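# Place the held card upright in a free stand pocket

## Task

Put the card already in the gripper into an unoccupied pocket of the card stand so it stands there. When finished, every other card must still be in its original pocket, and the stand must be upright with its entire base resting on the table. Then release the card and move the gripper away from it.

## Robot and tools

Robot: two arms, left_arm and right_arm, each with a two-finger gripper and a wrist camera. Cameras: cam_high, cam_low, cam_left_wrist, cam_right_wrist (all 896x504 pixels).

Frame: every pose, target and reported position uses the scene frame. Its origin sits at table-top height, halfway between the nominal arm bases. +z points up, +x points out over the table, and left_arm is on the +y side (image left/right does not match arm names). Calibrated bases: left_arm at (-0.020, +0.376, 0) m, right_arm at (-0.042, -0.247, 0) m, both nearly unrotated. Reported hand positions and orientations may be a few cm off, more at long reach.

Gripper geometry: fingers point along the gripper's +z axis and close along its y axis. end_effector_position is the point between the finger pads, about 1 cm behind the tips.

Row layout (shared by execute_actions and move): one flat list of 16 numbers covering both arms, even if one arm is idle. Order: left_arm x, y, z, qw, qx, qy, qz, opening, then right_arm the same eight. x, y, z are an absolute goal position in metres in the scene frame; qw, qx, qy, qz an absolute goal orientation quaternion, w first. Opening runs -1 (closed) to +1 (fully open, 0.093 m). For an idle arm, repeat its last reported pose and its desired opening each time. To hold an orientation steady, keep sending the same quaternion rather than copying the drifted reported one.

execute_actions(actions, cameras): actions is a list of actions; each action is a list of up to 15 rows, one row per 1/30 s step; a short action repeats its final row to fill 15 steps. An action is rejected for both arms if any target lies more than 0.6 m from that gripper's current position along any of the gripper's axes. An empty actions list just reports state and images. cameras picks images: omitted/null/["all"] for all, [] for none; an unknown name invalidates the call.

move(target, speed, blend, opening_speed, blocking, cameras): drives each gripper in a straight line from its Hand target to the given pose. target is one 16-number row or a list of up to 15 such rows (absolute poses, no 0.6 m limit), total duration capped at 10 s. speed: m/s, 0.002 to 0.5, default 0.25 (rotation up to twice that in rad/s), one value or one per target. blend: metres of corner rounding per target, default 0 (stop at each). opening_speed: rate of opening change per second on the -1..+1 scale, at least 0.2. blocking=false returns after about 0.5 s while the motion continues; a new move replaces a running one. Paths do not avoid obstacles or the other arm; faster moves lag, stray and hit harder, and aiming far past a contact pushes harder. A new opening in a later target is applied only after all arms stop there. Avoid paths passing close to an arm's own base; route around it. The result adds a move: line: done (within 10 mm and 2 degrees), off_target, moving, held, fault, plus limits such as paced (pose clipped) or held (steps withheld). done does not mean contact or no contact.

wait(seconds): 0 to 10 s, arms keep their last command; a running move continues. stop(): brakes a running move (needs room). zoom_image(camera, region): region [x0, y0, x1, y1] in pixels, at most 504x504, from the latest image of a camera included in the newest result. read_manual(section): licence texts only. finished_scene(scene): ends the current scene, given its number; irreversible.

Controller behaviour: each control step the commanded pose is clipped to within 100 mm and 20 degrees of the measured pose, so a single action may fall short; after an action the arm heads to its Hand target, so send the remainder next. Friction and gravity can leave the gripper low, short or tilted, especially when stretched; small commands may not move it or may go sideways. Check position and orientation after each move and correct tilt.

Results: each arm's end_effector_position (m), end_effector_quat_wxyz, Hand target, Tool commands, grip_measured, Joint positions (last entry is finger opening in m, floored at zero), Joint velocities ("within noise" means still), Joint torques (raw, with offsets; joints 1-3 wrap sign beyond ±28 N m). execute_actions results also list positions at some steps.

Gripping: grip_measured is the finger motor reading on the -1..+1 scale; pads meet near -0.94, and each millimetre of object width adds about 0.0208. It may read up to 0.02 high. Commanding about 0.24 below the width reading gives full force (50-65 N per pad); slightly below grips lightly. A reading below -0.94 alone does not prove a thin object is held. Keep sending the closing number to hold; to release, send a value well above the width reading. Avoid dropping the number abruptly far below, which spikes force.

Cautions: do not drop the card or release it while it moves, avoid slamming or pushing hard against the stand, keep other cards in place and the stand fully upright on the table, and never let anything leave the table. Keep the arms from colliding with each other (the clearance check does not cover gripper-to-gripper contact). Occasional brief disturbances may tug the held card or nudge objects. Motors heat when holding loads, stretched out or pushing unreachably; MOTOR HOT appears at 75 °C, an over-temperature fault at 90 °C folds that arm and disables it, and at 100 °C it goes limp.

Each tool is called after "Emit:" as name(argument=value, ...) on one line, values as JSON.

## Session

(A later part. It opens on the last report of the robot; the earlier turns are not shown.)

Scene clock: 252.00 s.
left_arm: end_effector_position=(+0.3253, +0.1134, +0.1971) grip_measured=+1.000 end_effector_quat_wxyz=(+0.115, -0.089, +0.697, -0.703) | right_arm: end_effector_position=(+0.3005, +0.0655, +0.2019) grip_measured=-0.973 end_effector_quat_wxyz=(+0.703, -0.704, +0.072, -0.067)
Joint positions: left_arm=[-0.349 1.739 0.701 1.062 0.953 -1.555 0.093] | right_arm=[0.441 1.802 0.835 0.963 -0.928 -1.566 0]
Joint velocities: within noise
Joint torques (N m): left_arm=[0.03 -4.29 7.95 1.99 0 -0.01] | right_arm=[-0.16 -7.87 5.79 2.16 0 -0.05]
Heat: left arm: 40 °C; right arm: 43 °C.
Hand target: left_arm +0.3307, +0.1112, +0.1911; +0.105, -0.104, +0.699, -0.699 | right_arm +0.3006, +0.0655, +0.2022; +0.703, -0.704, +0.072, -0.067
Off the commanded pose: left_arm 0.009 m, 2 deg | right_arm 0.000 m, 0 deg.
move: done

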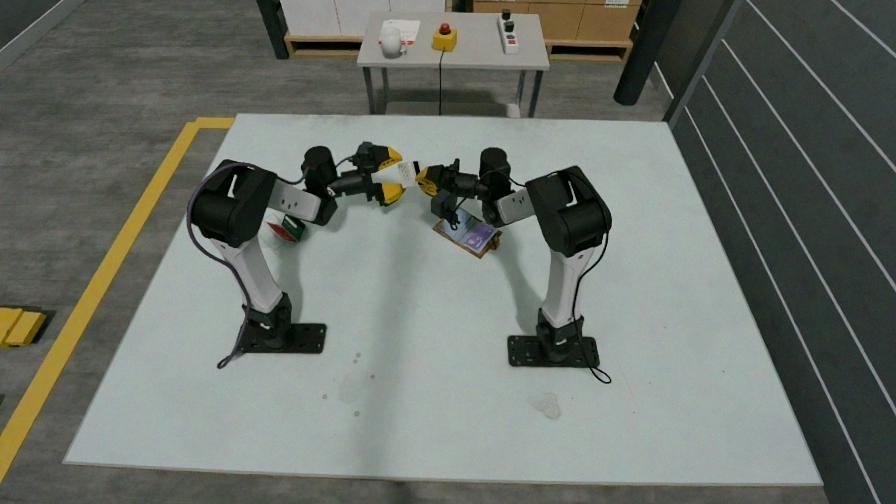

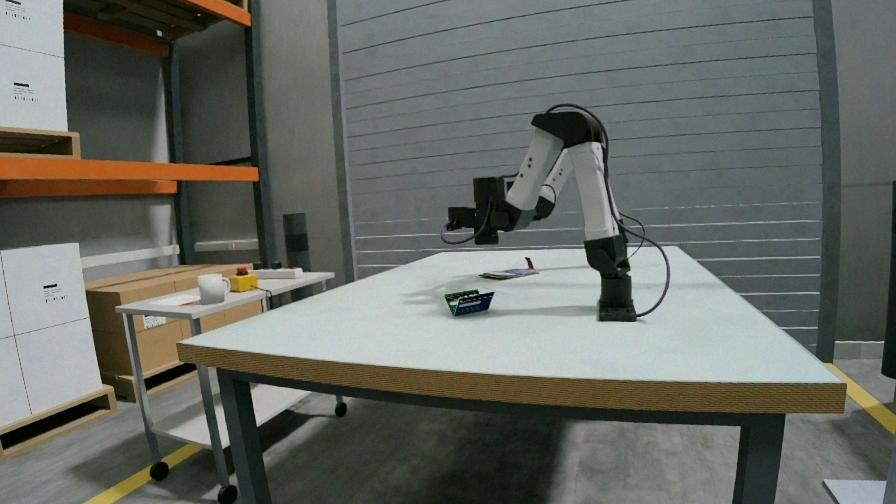

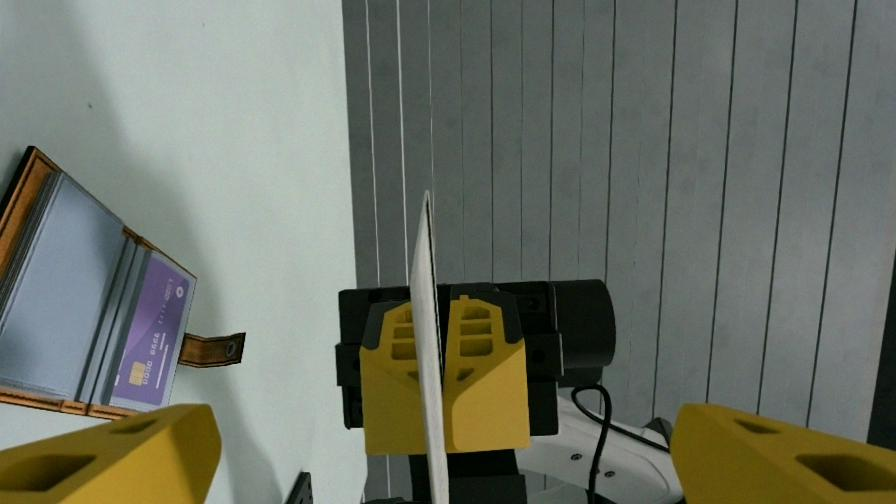

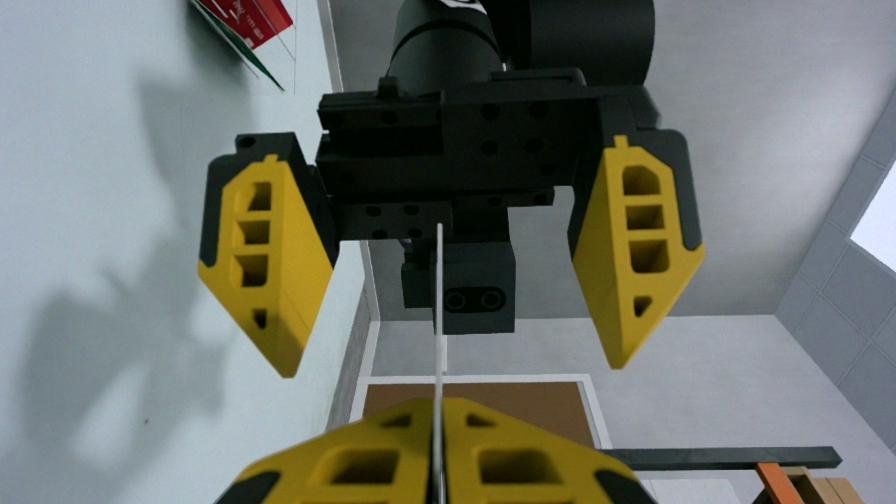

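Emit:
move(target=[0.3335,0.104,0.187,0.1045,-0.1045,0.6993,-0.6993,1,0.3005,0.0655,0.2021,0.703,-0.704,0.072,-0.067,-1], speed=0.05)

Emit:
zoom_image(camera="cam_high", region=[340, 120, 460, 220])

Scene clock: 259.83 s.
left_arm: end_effector_position=(+0.3283, +0.1068, +0.1910) grip_measured=+1.000 end_effector_quat_wxyz=(+0.111, -0.094, +0.699, -0.700) | right_arm: end_effector_position=(+0.3005, +0.0655, +0.2019) grip_measured=-0.973 end_effector_quat_wxyz=(+0.703, -0.704, +0.072, -0.067)
Joint positions: left_arm=[-0.366 1.767 0.715 1.062 0.935 -1.555 0.093] | right_arm=[0.441 1.802 0.835 0.963 -0.928 -1.566 0]
Joint velocities: within noise
Joint torques (N m): left_arm=[0.03 -4.46 7.87 2.13 -0.02 -0.01] | right_arm=[-0.18 -7.88 5.78 2.16 0 -0.05]
Heat: left arm: 40 °C; right arm: 43 °C.
Hand target: left_arm +0.3333, +0.1041, +0.1870; +0.105, -0.104, +0.699, -0.699 | right_arm +0.3006, +0.0655, +0.2022; +0.703, -0.704, +0.072, -0.067
Off the commanded pose: left_arm 0.007 m, 1 deg | right_arm 0.000 m, 0 deg.
move: done

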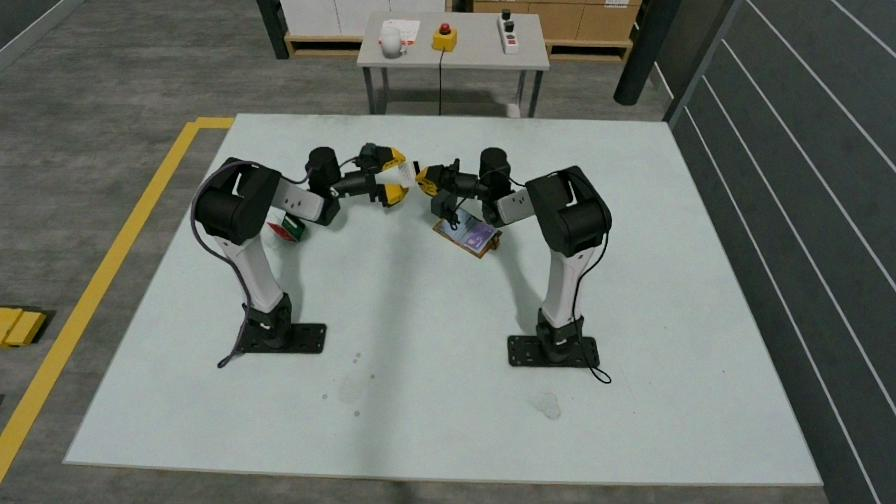

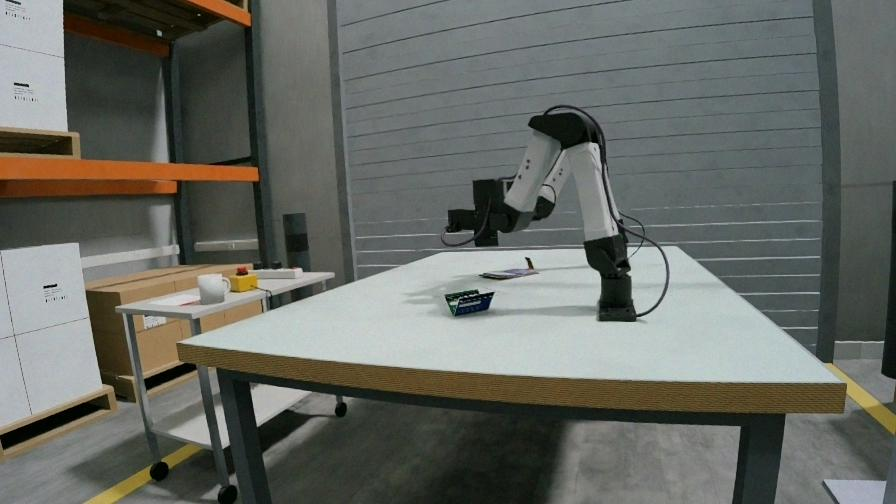

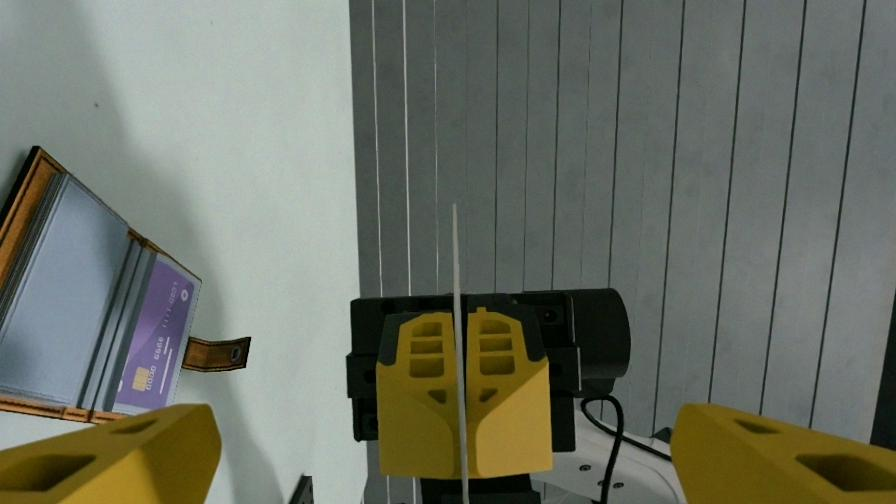

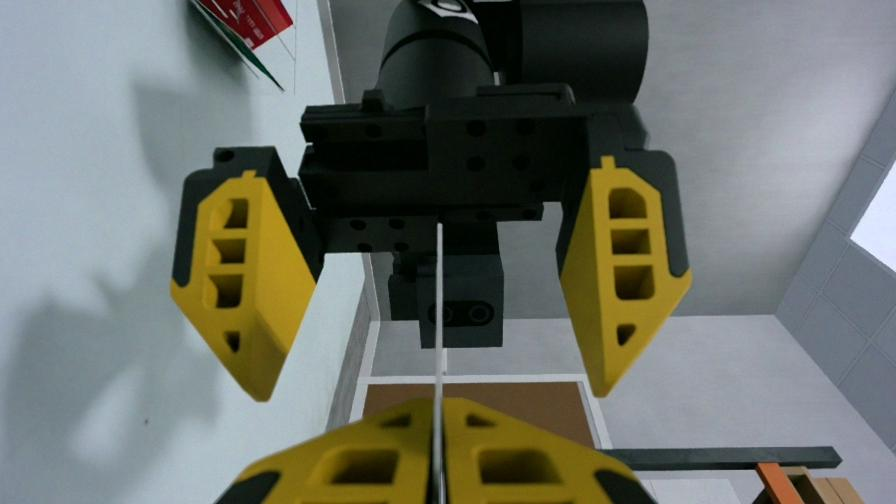

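Scaled by 4.200 from the camera's 896x504 image, which has a finer 1280x720 frame.

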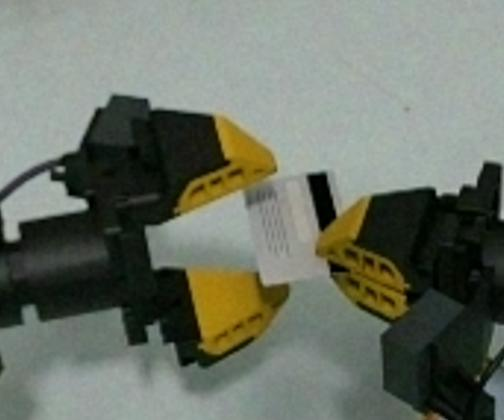

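Emit:
move(target=[0.3335,0.104,0.1905,0.1045,-0.1045,0.6993,-0.6993,-0.75,0.3005,0.0655,0.2021,0.703,-0.704,0.072,-0.067,-1], speed=0.05, opening_speed=1.0)

Emit:
zoom_image(camera="cam_left_wrist", region=[350, 200, 600, 504])

Scene clock: 268.17 s.
left_arm: end_effector_position=(+0.3295, +0.1065, +0.1929) grip_measured=-0.748 end_effector_quat_wxyz=(+0.113, -0.093, +0.698, -0.701) | right_arm: end_effector_position=(+0.3005, +0.0655, +0.2019) grip_measured=-0.973 end_effector_quat_wxyz=(+0.703, -0.704, +0.072, -0.067)
Joint positions: left_arm=[-0.366 1.767 0.72 1.062 0.933 -1.556 0.009] | right_arm=[0.441 1.802 0.835 0.963 -0.928 -1.566 0]
Joint velocities: within noise
Joint torques (N m): left_arm=[-0.09 -5.33 7.87 1.98 -0.01 0] | right_arm=[-0.17 -7.88 5.79 2.16 0 -0.05]
Heat: left arm: 39 °C; right arm: 43 °C.
Hand target: left_arm +0.3334, +0.1041, +0.1905; +0.105, -0.104, +0.699, -0.699 | right_arm +0.3006, +0.0655, +0.2022; +0.703, -0.704, +0.072, -0.067
Off the commanded pose: left_arm 0.005 m, 2 deg | right_arm 0.000 m, 0 deg.
move: done

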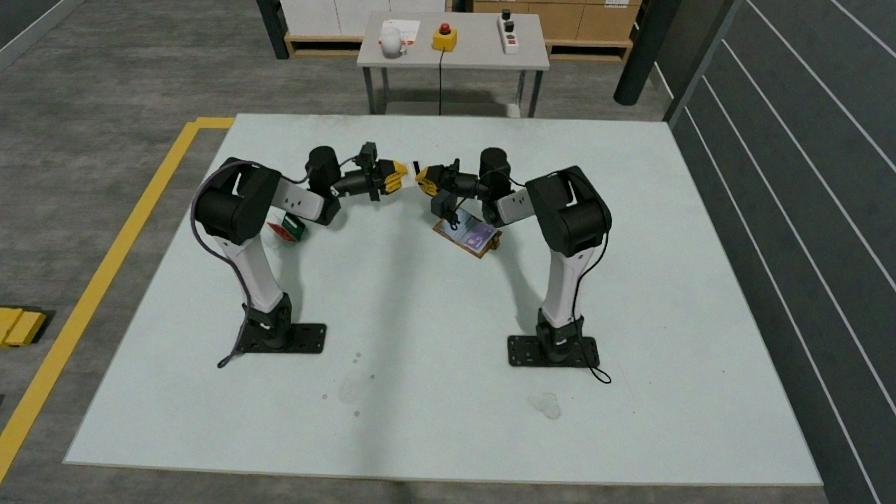

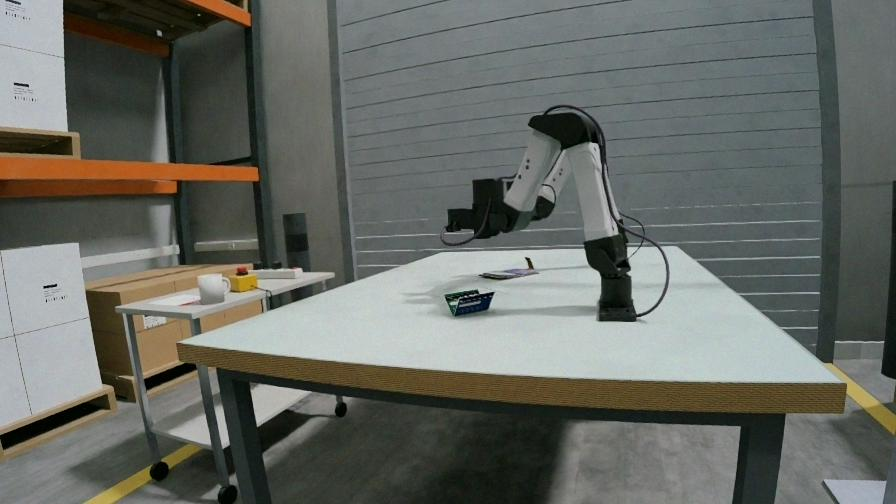

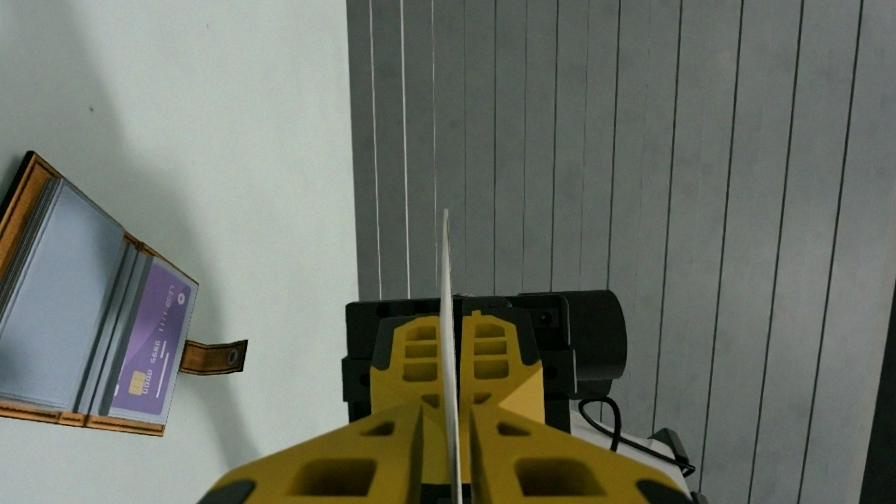

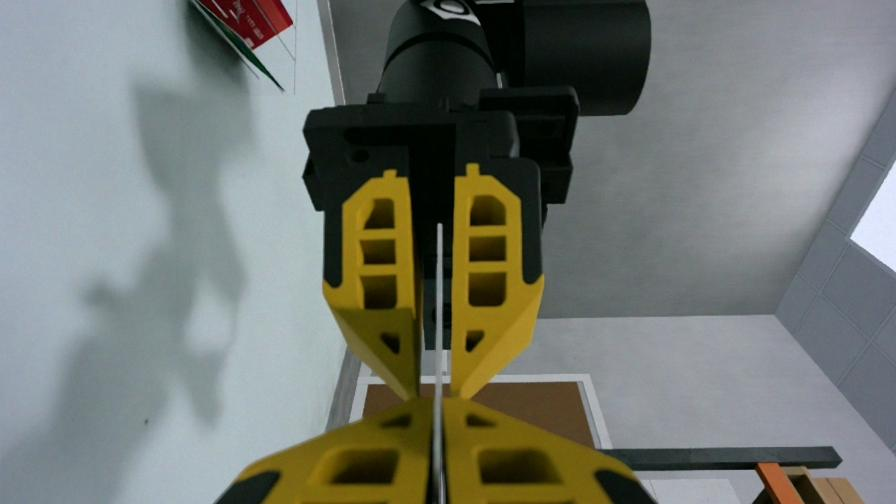

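Scaled by 1.658 from the camera's 896x504 image, which has a finer 1280x720 frame.

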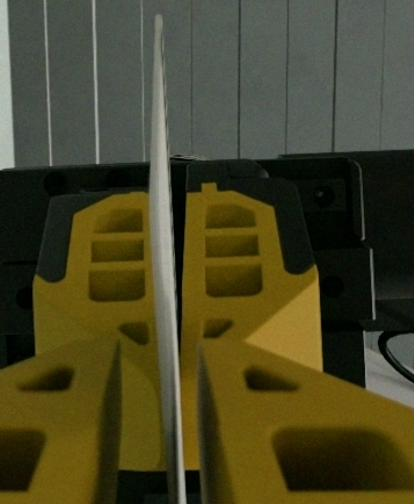

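Emit:
move(target=[0.3335,0.104,0.1905,0.1045,-0.1045,0.6993,-0.6993,-1,0.3005,0.0655,0.2021,0.703,-0.704,0.072,-0.067,-1], speed=0.05, opening_speed=0.3)

Emit:
zoom_image(camera="cam_left_wrist", region=[350, 200, 600, 504])

Scene clock: 275.50 s.
left_arm: end_effector_position=(+0.3297, +0.1063, +0.1935) grip_measured=-0.987 end_effector_quat_wxyz=(+0.102, -0.103, +0.696, -0.703) | right_arm: end_effector_position=(+0.3005, +0.0655, +0.2015) grip_measured=-0.973 end_effector_quat_wxyz=(+0.702, -0.705, +0.068, -0.071)
Joint positions: left_arm=[-0.367 1.767 0.722 1.062 0.933 -1.587 0] | right_arm=[0.441 1.802 0.835 0.961 -0.928 -1.582 0]
Joint velocities: within noise
Joint torques (N m): left_arm=[-0.06 -5.34 7.73 1.98 -0.01 0.31] | right_arm=[-0.16 -7.9 5.79 2.18 0 0.11]
Heat: left arm: 39 °C; right arm: 43 °C.
Hand target: left_arm +0.3333, +0.1040, +0.1906; +0.105, -0.104, +0.699, -0.699 | right_arm +0.3006, +0.0655, +0.2022; +0.703, -0.704, +0.072, -0.067
Off the commanded pose: left_arm 0.005 m, 1 deg | right_arm 0.001 m, 1 deg.
move: done

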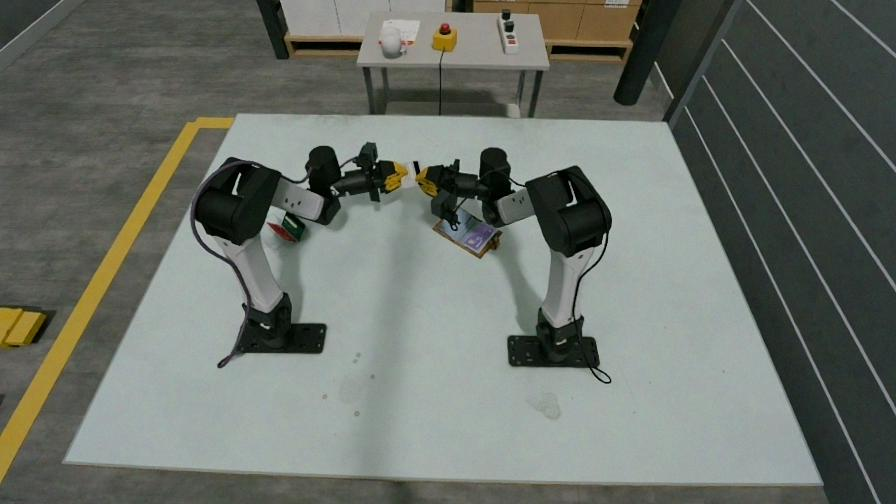

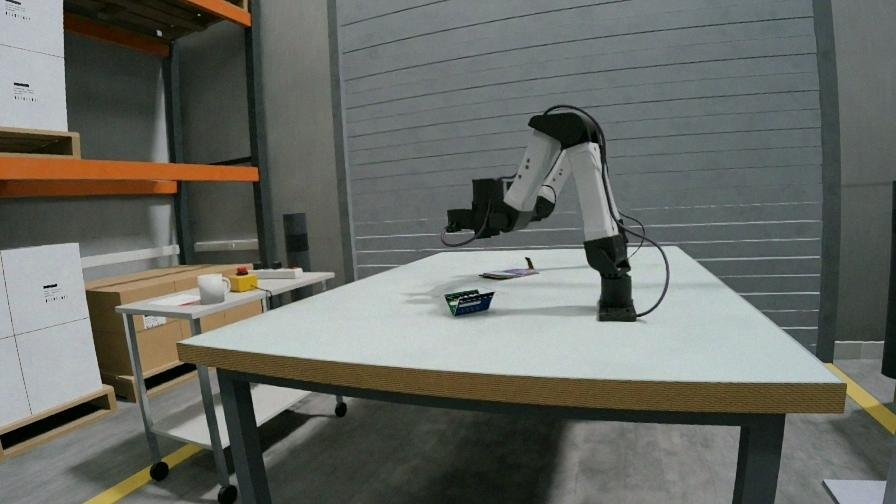

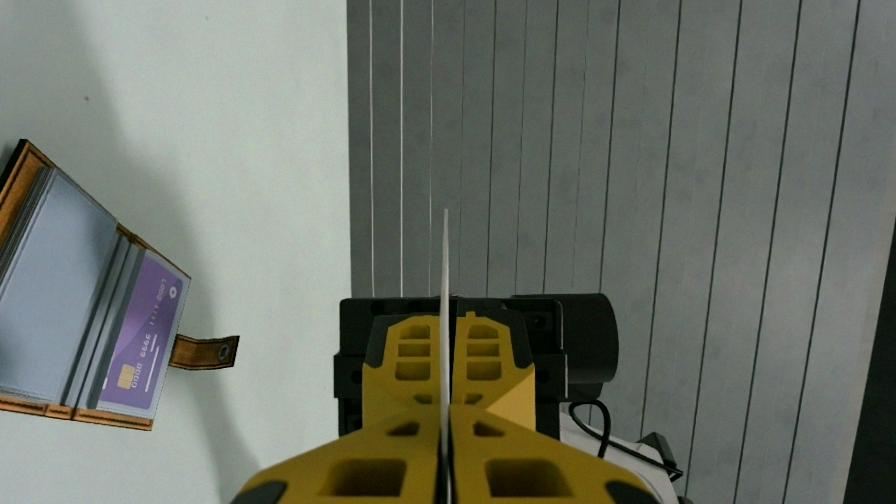

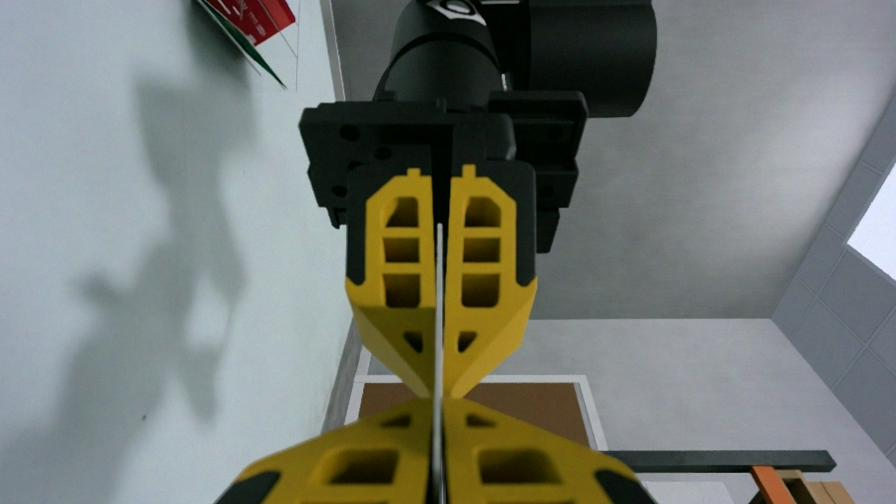

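Scaled by 1.658 from the camera's 896x504 image, which has a finer 1280x720 frame.

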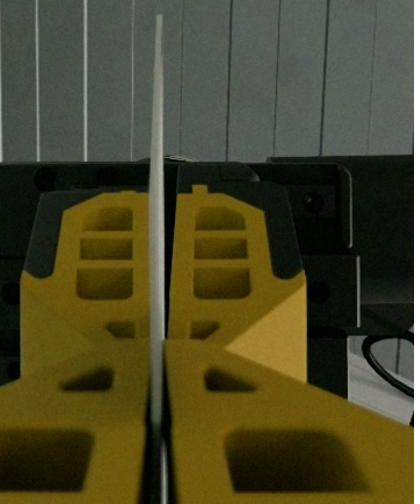

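Emit:
move(target=[[0.3335,0.104,0.1905,0.1045,-0.1045,0.6993,-0.6993,-1,0.3005,0.0655,0.2021,0.703,-0.704,0.072,-0.067,-0.6],[0.3335,0.104,0.1905,0.1045,-0.1045,0.6993,-0.6993,-1,0.275,-0.06,0.2021,0.703,-0.704,0.072,-0.067,-0.6]], speed=0.12, opening_speed=0.5)

Scene clock: 286.03 s.
left_arm: end_effector_position=(+0.3298, +0.1061, +0.1930) grip_measured=-0.987 end_effector_quat_wxyz=(+0.103, -0.102, +0.697, -0.702) | right_arm: end_effector_position=(+0.2806, -0.0586, +0.1968) grip_measured=-0.602 end_effector_quat_wxyz=(+0.701, -0.706, +0.082, -0.061)
Joint positions: left_arm=[-0.367 1.767 0.723 1.057 0.933 -1.581 0] | right_arm=[0.078 1.628 0.615 0.98 -1.285 -1.575 0.016]
Joint velocities: within noise
Joint torques (N m): left_arm=[0.01 -5.34 7.65 2.02 -0.01 0.23] | right_arm=[-0.5 -8.08 4.36 2 -0.16 -0.02]
Heat: left arm: 39 °C; right arm: 44 °C.
Hand target: left_arm +0.3334, +0.1041, +0.1905; +0.105, -0.105, +0.699, -0.699 | right_arm +0.2752, -0.0598, +0.2020; +0.703, -0.704, +0.072, -0.067
Off the commanded pose: left_arm 0.005 m, 1 deg | right_arm 0.008 m, 1 deg.
move: done

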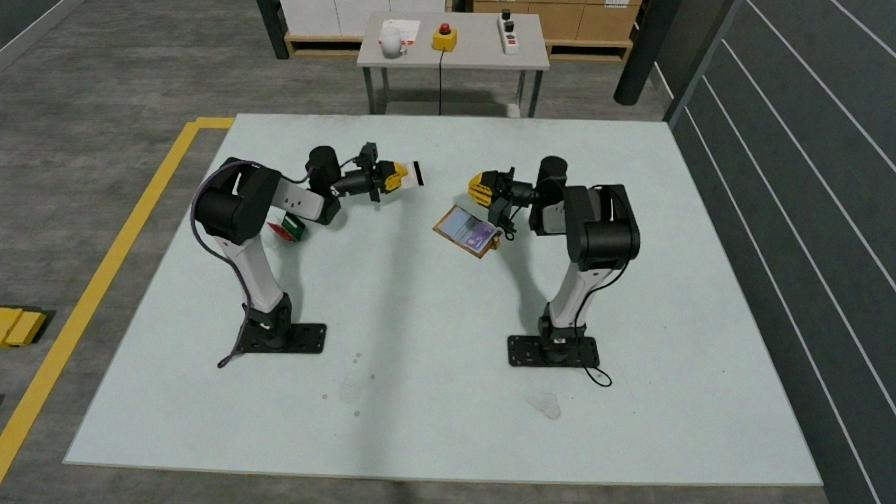

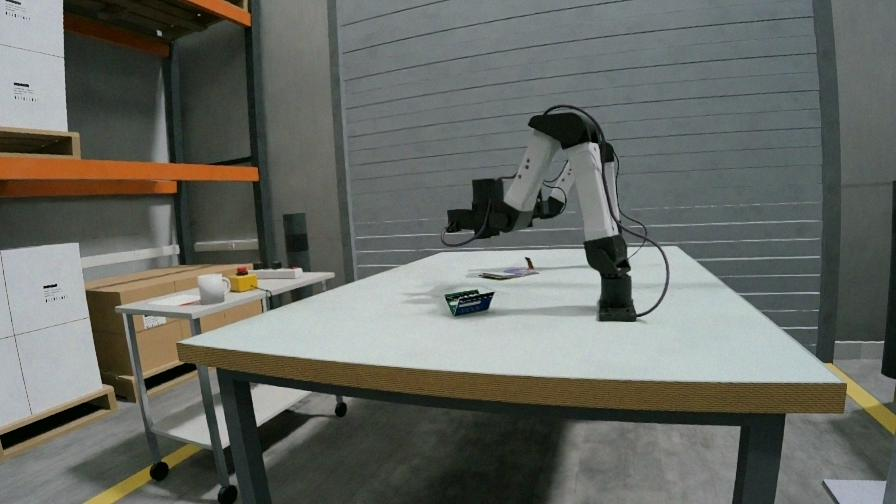

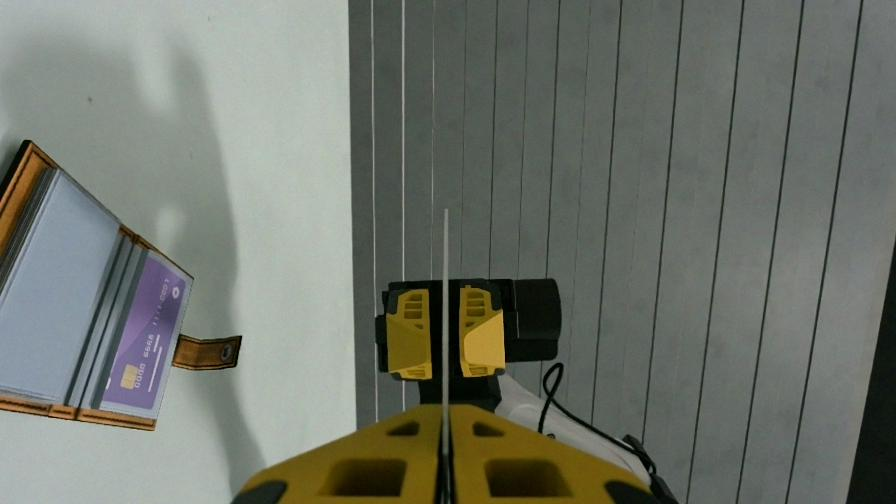

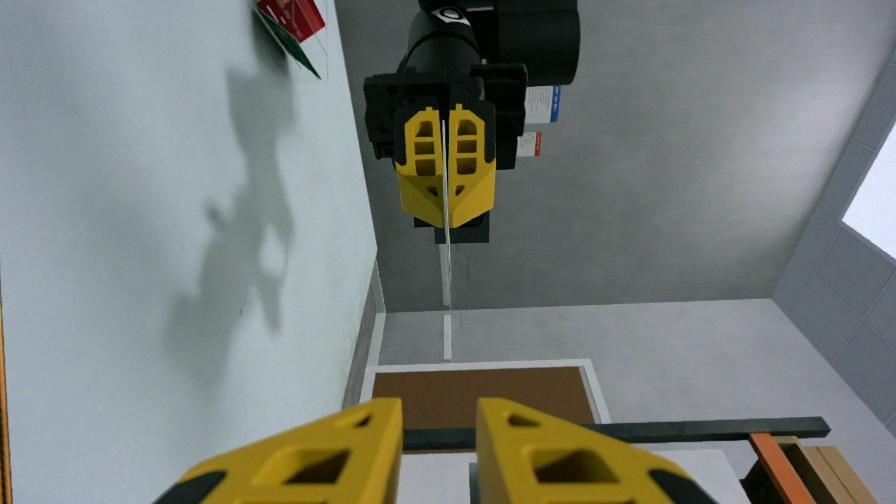

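Emit:
move(target=[[0.31,0.25,0.27,0.07,-0.3,0.92,-0.25,-1,0.2806,-0.0586,0.1968,0.701,-0.706,0.082,-0.061,-0.6],[0.258,0.48,0.22,0,-0.4067,0.9135,0,-1,0.2806,-0.0586,0.1968,0.701,-0.706,0.082,-0.061,-0.6]], speed=0.2, blend=0.05)

Scene clock: 328.90 s.
left_arm: end_effector_position=(+0.2618, +0.4794, +0.2278) grip_measured=-0.987 end_effector_quat_wxyz=(+0.073, -0.412, +0.908, -0.011) | right_arm: end_effector_position=(+0.2804, -0.0586, +0.1970) grip_measured=-0.602 end_effector_quat_wxyz=(+0.701, -0.706, +0.081, -0.061)
Joint positions: left_arm=[0.337 1.605 1.73 -1.55 0.012 -0.496 0] | right_arm=[0.078 1.628 0.615 0.981 -1.286 -1.575 0.016]
Joint velocities: within noise
Joint torques (N m): left_arm=[0.35 -3.52 5.83 0.66 -0.01 0.21] | right_arm=[-0.16 -5.89 5.48 1.79 -0.02 -0.05]
Heat: left arm: 40 °C; right arm: 44 °C.
Hand target: left_arm +0.2579, +0.4799, +0.2197; +0.051, -0.407, +0.912, -0.004 | right_arm +0.2806, -0.0586, +0.1969; +0.701, -0.706, +0.082, -0.061
Off the commanded pose: left_arm 0.009 m, 8 deg | right_arm 0.000 m, 0 deg.
joint sent to its limit (left arm) — joint 4 (wrist pitch), lower limit. The joint targets are off in orientation, not in position.
move: off_target (left_arm)

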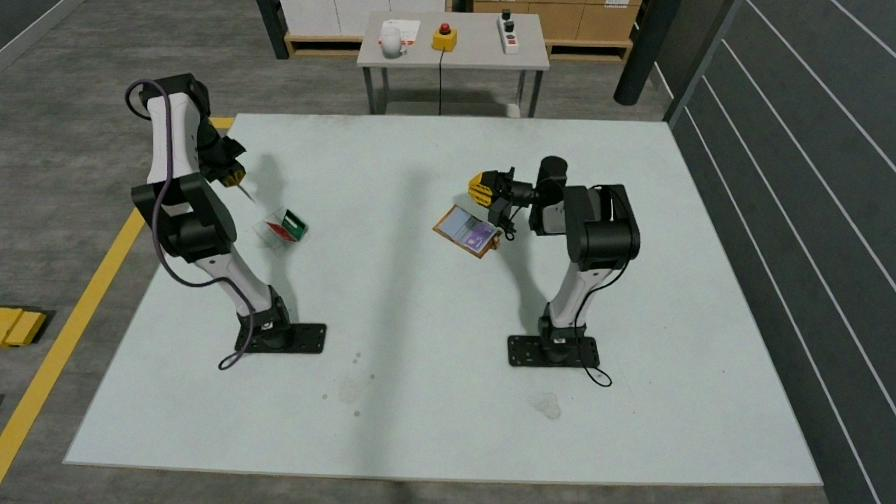

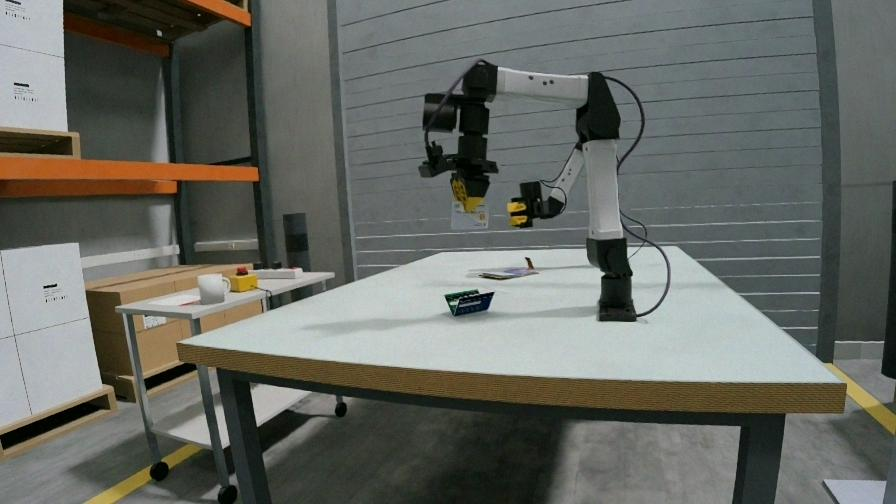

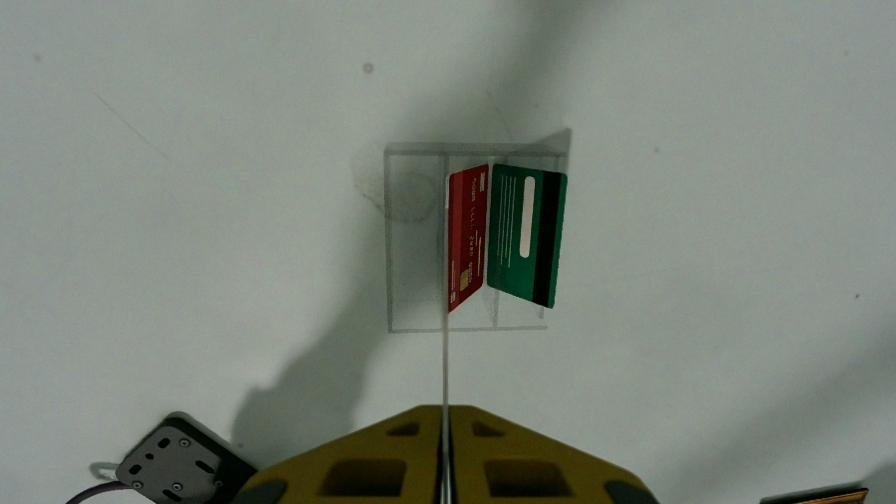

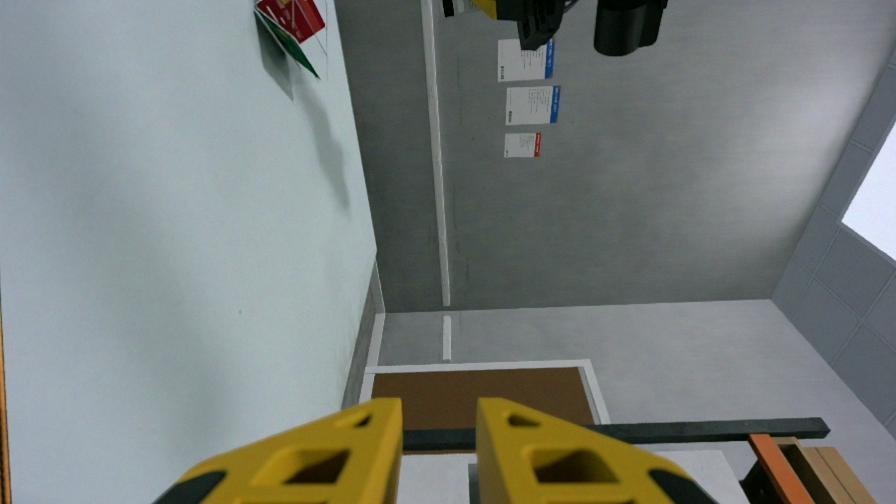

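Emit:
move(target=[0.252,0.484,0.15,0,-0.4067,0.9135,0,-1,0.2806,-0.0586,0.1968,0.701,-0.706,0.082,-0.061,-0.6], speed=0.1, cameras=["cam_low","cam_left_wrist"])

Scene clock: 346.70 s.
left_arm: end_effector_position=(+0.2518, +0.4806, +0.1568) grip_measured=-0.987 end_effector_quat_wxyz=(+0.007, -0.411, +0.912, -0.005) | right_arm: end_effector_position=(+0.2804, -0.0586, +0.1970) grip_measured=-0.602 end_effector_quat_wxyz=(+0.701, -0.706, +0.081, -0.061)
Joint positions: left_arm=[0.352 1.632 1.48 -1.403 0.01 -0.475 0] | right_arm=[0.078 1.628 0.615 0.981 -1.286 -1.575 0.016]
Joint velocities: within noise
Joint torques (N m): left_arm=[0.77 -4.1 6 0.64 -0.01 0.2] | right_arm=[-0.17 -5.89 5.46 1.79 -0.02 -0.05]
Heat: left arm: 39 °C; right arm: 42 °C.
Hand target: left_arm +0.2518, +0.4839, +0.1501; +0.000, -0.407, +0.914, +0.000 | right_arm +0.2806, -0.0586, +0.1969; +0.701, -0.706, +0.082, -0.061
Off the commanded pose: left_arm 0.008 m, 1 deg | right_arm 0.000 m, 0 deg.
move: done
Images, in order (width x height): cam_low 896x504, cam_left_wrist 896x504.

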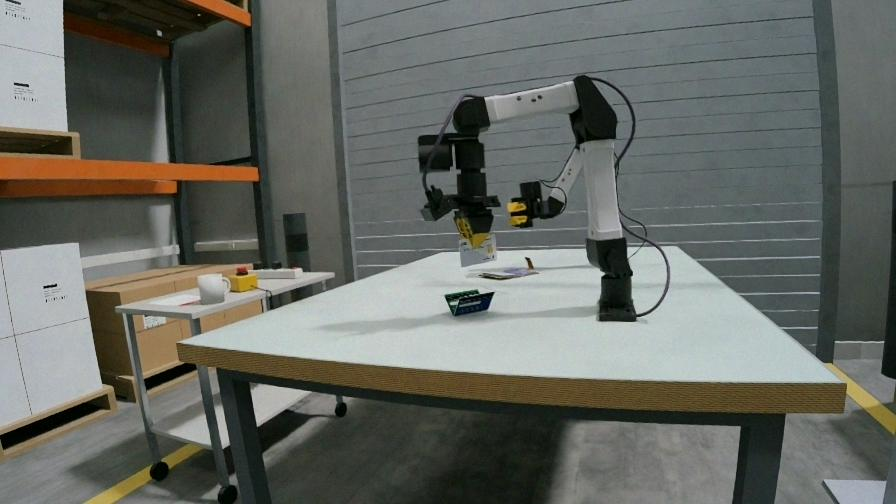

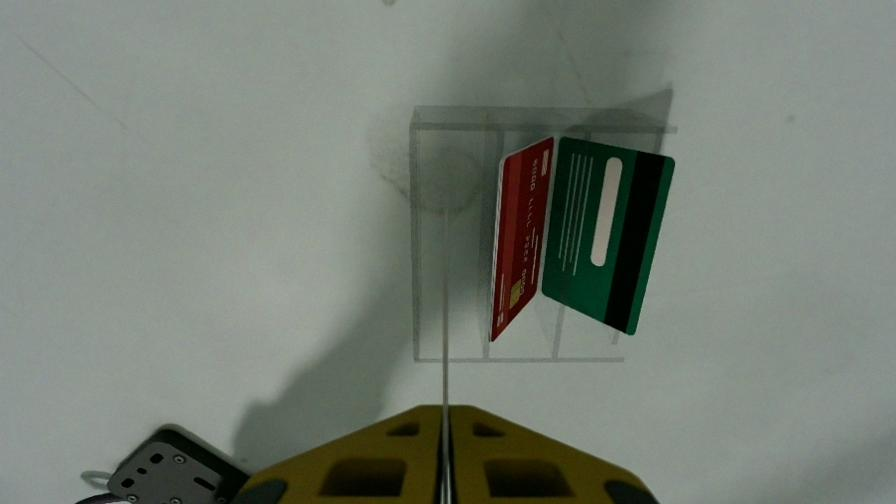

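Emit:
zoom_image(camera="cam_left_wrist", region=[380, 80, 700, 400])

Emit:
zoom_image(camera="cam_low", region=[420, 190, 550, 330])

Scaled by 1.575 from the camera's 896x504 image, which has a finer 1280x720 frame.

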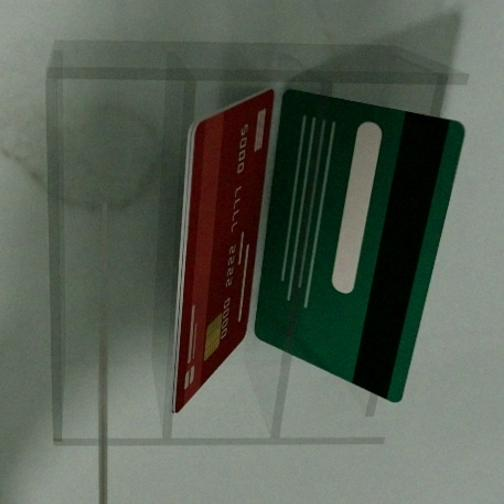

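Scaled by 3.600 from the camera's 896x504 image, which has a finer 1280x720 frame.

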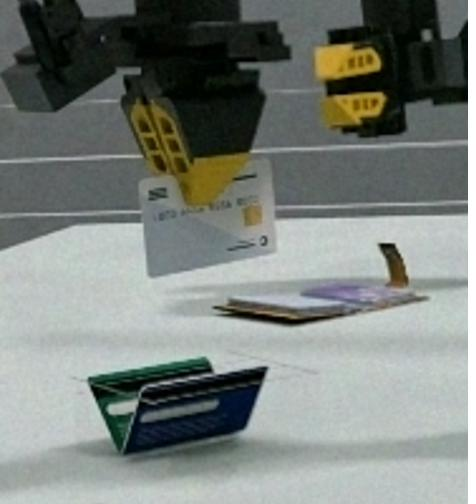

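Emit:
move(target=[0.2542,0.4818,0.075,0,-0.4067,0.9135,0,-1,0.2806,-0.0586,0.1968,0.701,-0.706,0.082,-0.061,-0.6], speed=0.08, cameras=["cam_low","cam_left_wrist"])

Emit:
zoom_image(camera="cam_left_wrist", region=[340, 0, 760, 420])

Emit:
zoom_image(camera="cam_low", region=[420, 190, 550, 330])

Scene clock: 380.23 s.
left_arm: end_effector_position=(+0.2549, +0.4819, +0.0825) grip_measured=-0.987 end_effector_quat_wxyz=(+0.008, -0.410, +0.912, -0.005) | right_arm: end_effector_position=(+0.2804, -0.0586, +0.1970) grip_measured=-0.602 end_effector_quat_wxyz=(+0.701, -0.706, +0.081, -0.061)
Joint positions: left_arm=[0.352 1.659 1.212 -1.107 0.01 -0.475 0] | right_arm=[0.078 1.628 0.615 0.981 -1.286 -1.575 0.016]
Joint velocities: within noise
Joint torques (N m): left_arm=[-0.09 -4.14 5.9 0.66 -0.01 0.11] | right_arm=[-0.16 -5.9 5.46 1.8 -0.02 -0.05]
Heat: left arm: 38 °C; right arm: 41 °C.
Hand target: left_arm +0.2541, +0.4818, +0.0752; +0.000, -0.407, +0.914, +0.000 | right_arm +0.2806, -0.0586, +0.1969; +0.701, -0.706, +0.082, -0.061
Off the commanded pose: left_arm 0.008 m, 1 deg | right_arm 0.000 m, 0 deg.
move: done
Images, in order (width x height): cam_low 896x504, cam_left_wrist 896x504.

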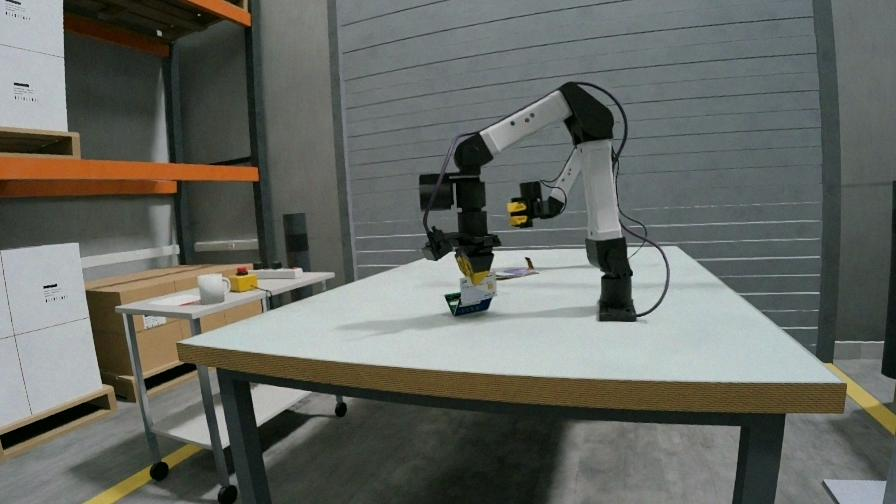

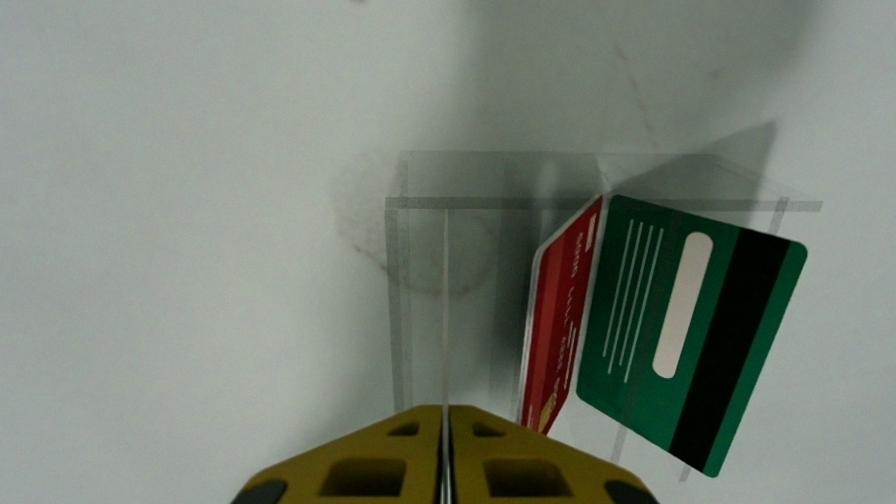

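Scaled by 1.200 from the camera's 896x504 image, which has a finer 1280x720 frame.

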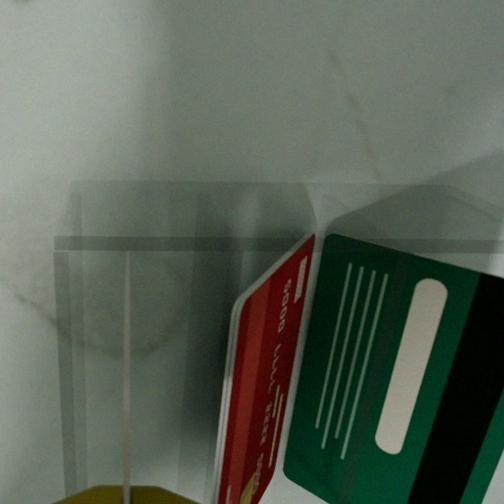

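Scaled by 3.600 from the camera's 896x504 image, which has a finer 1280x720 frame.

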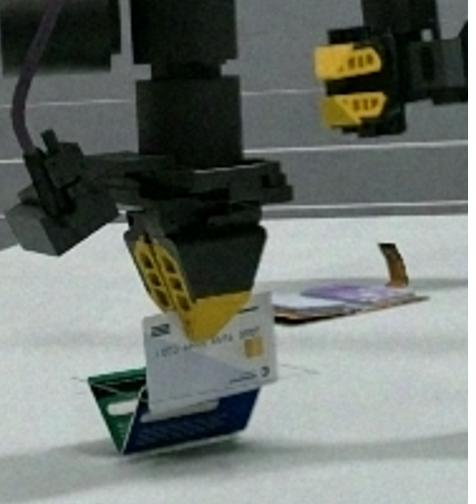

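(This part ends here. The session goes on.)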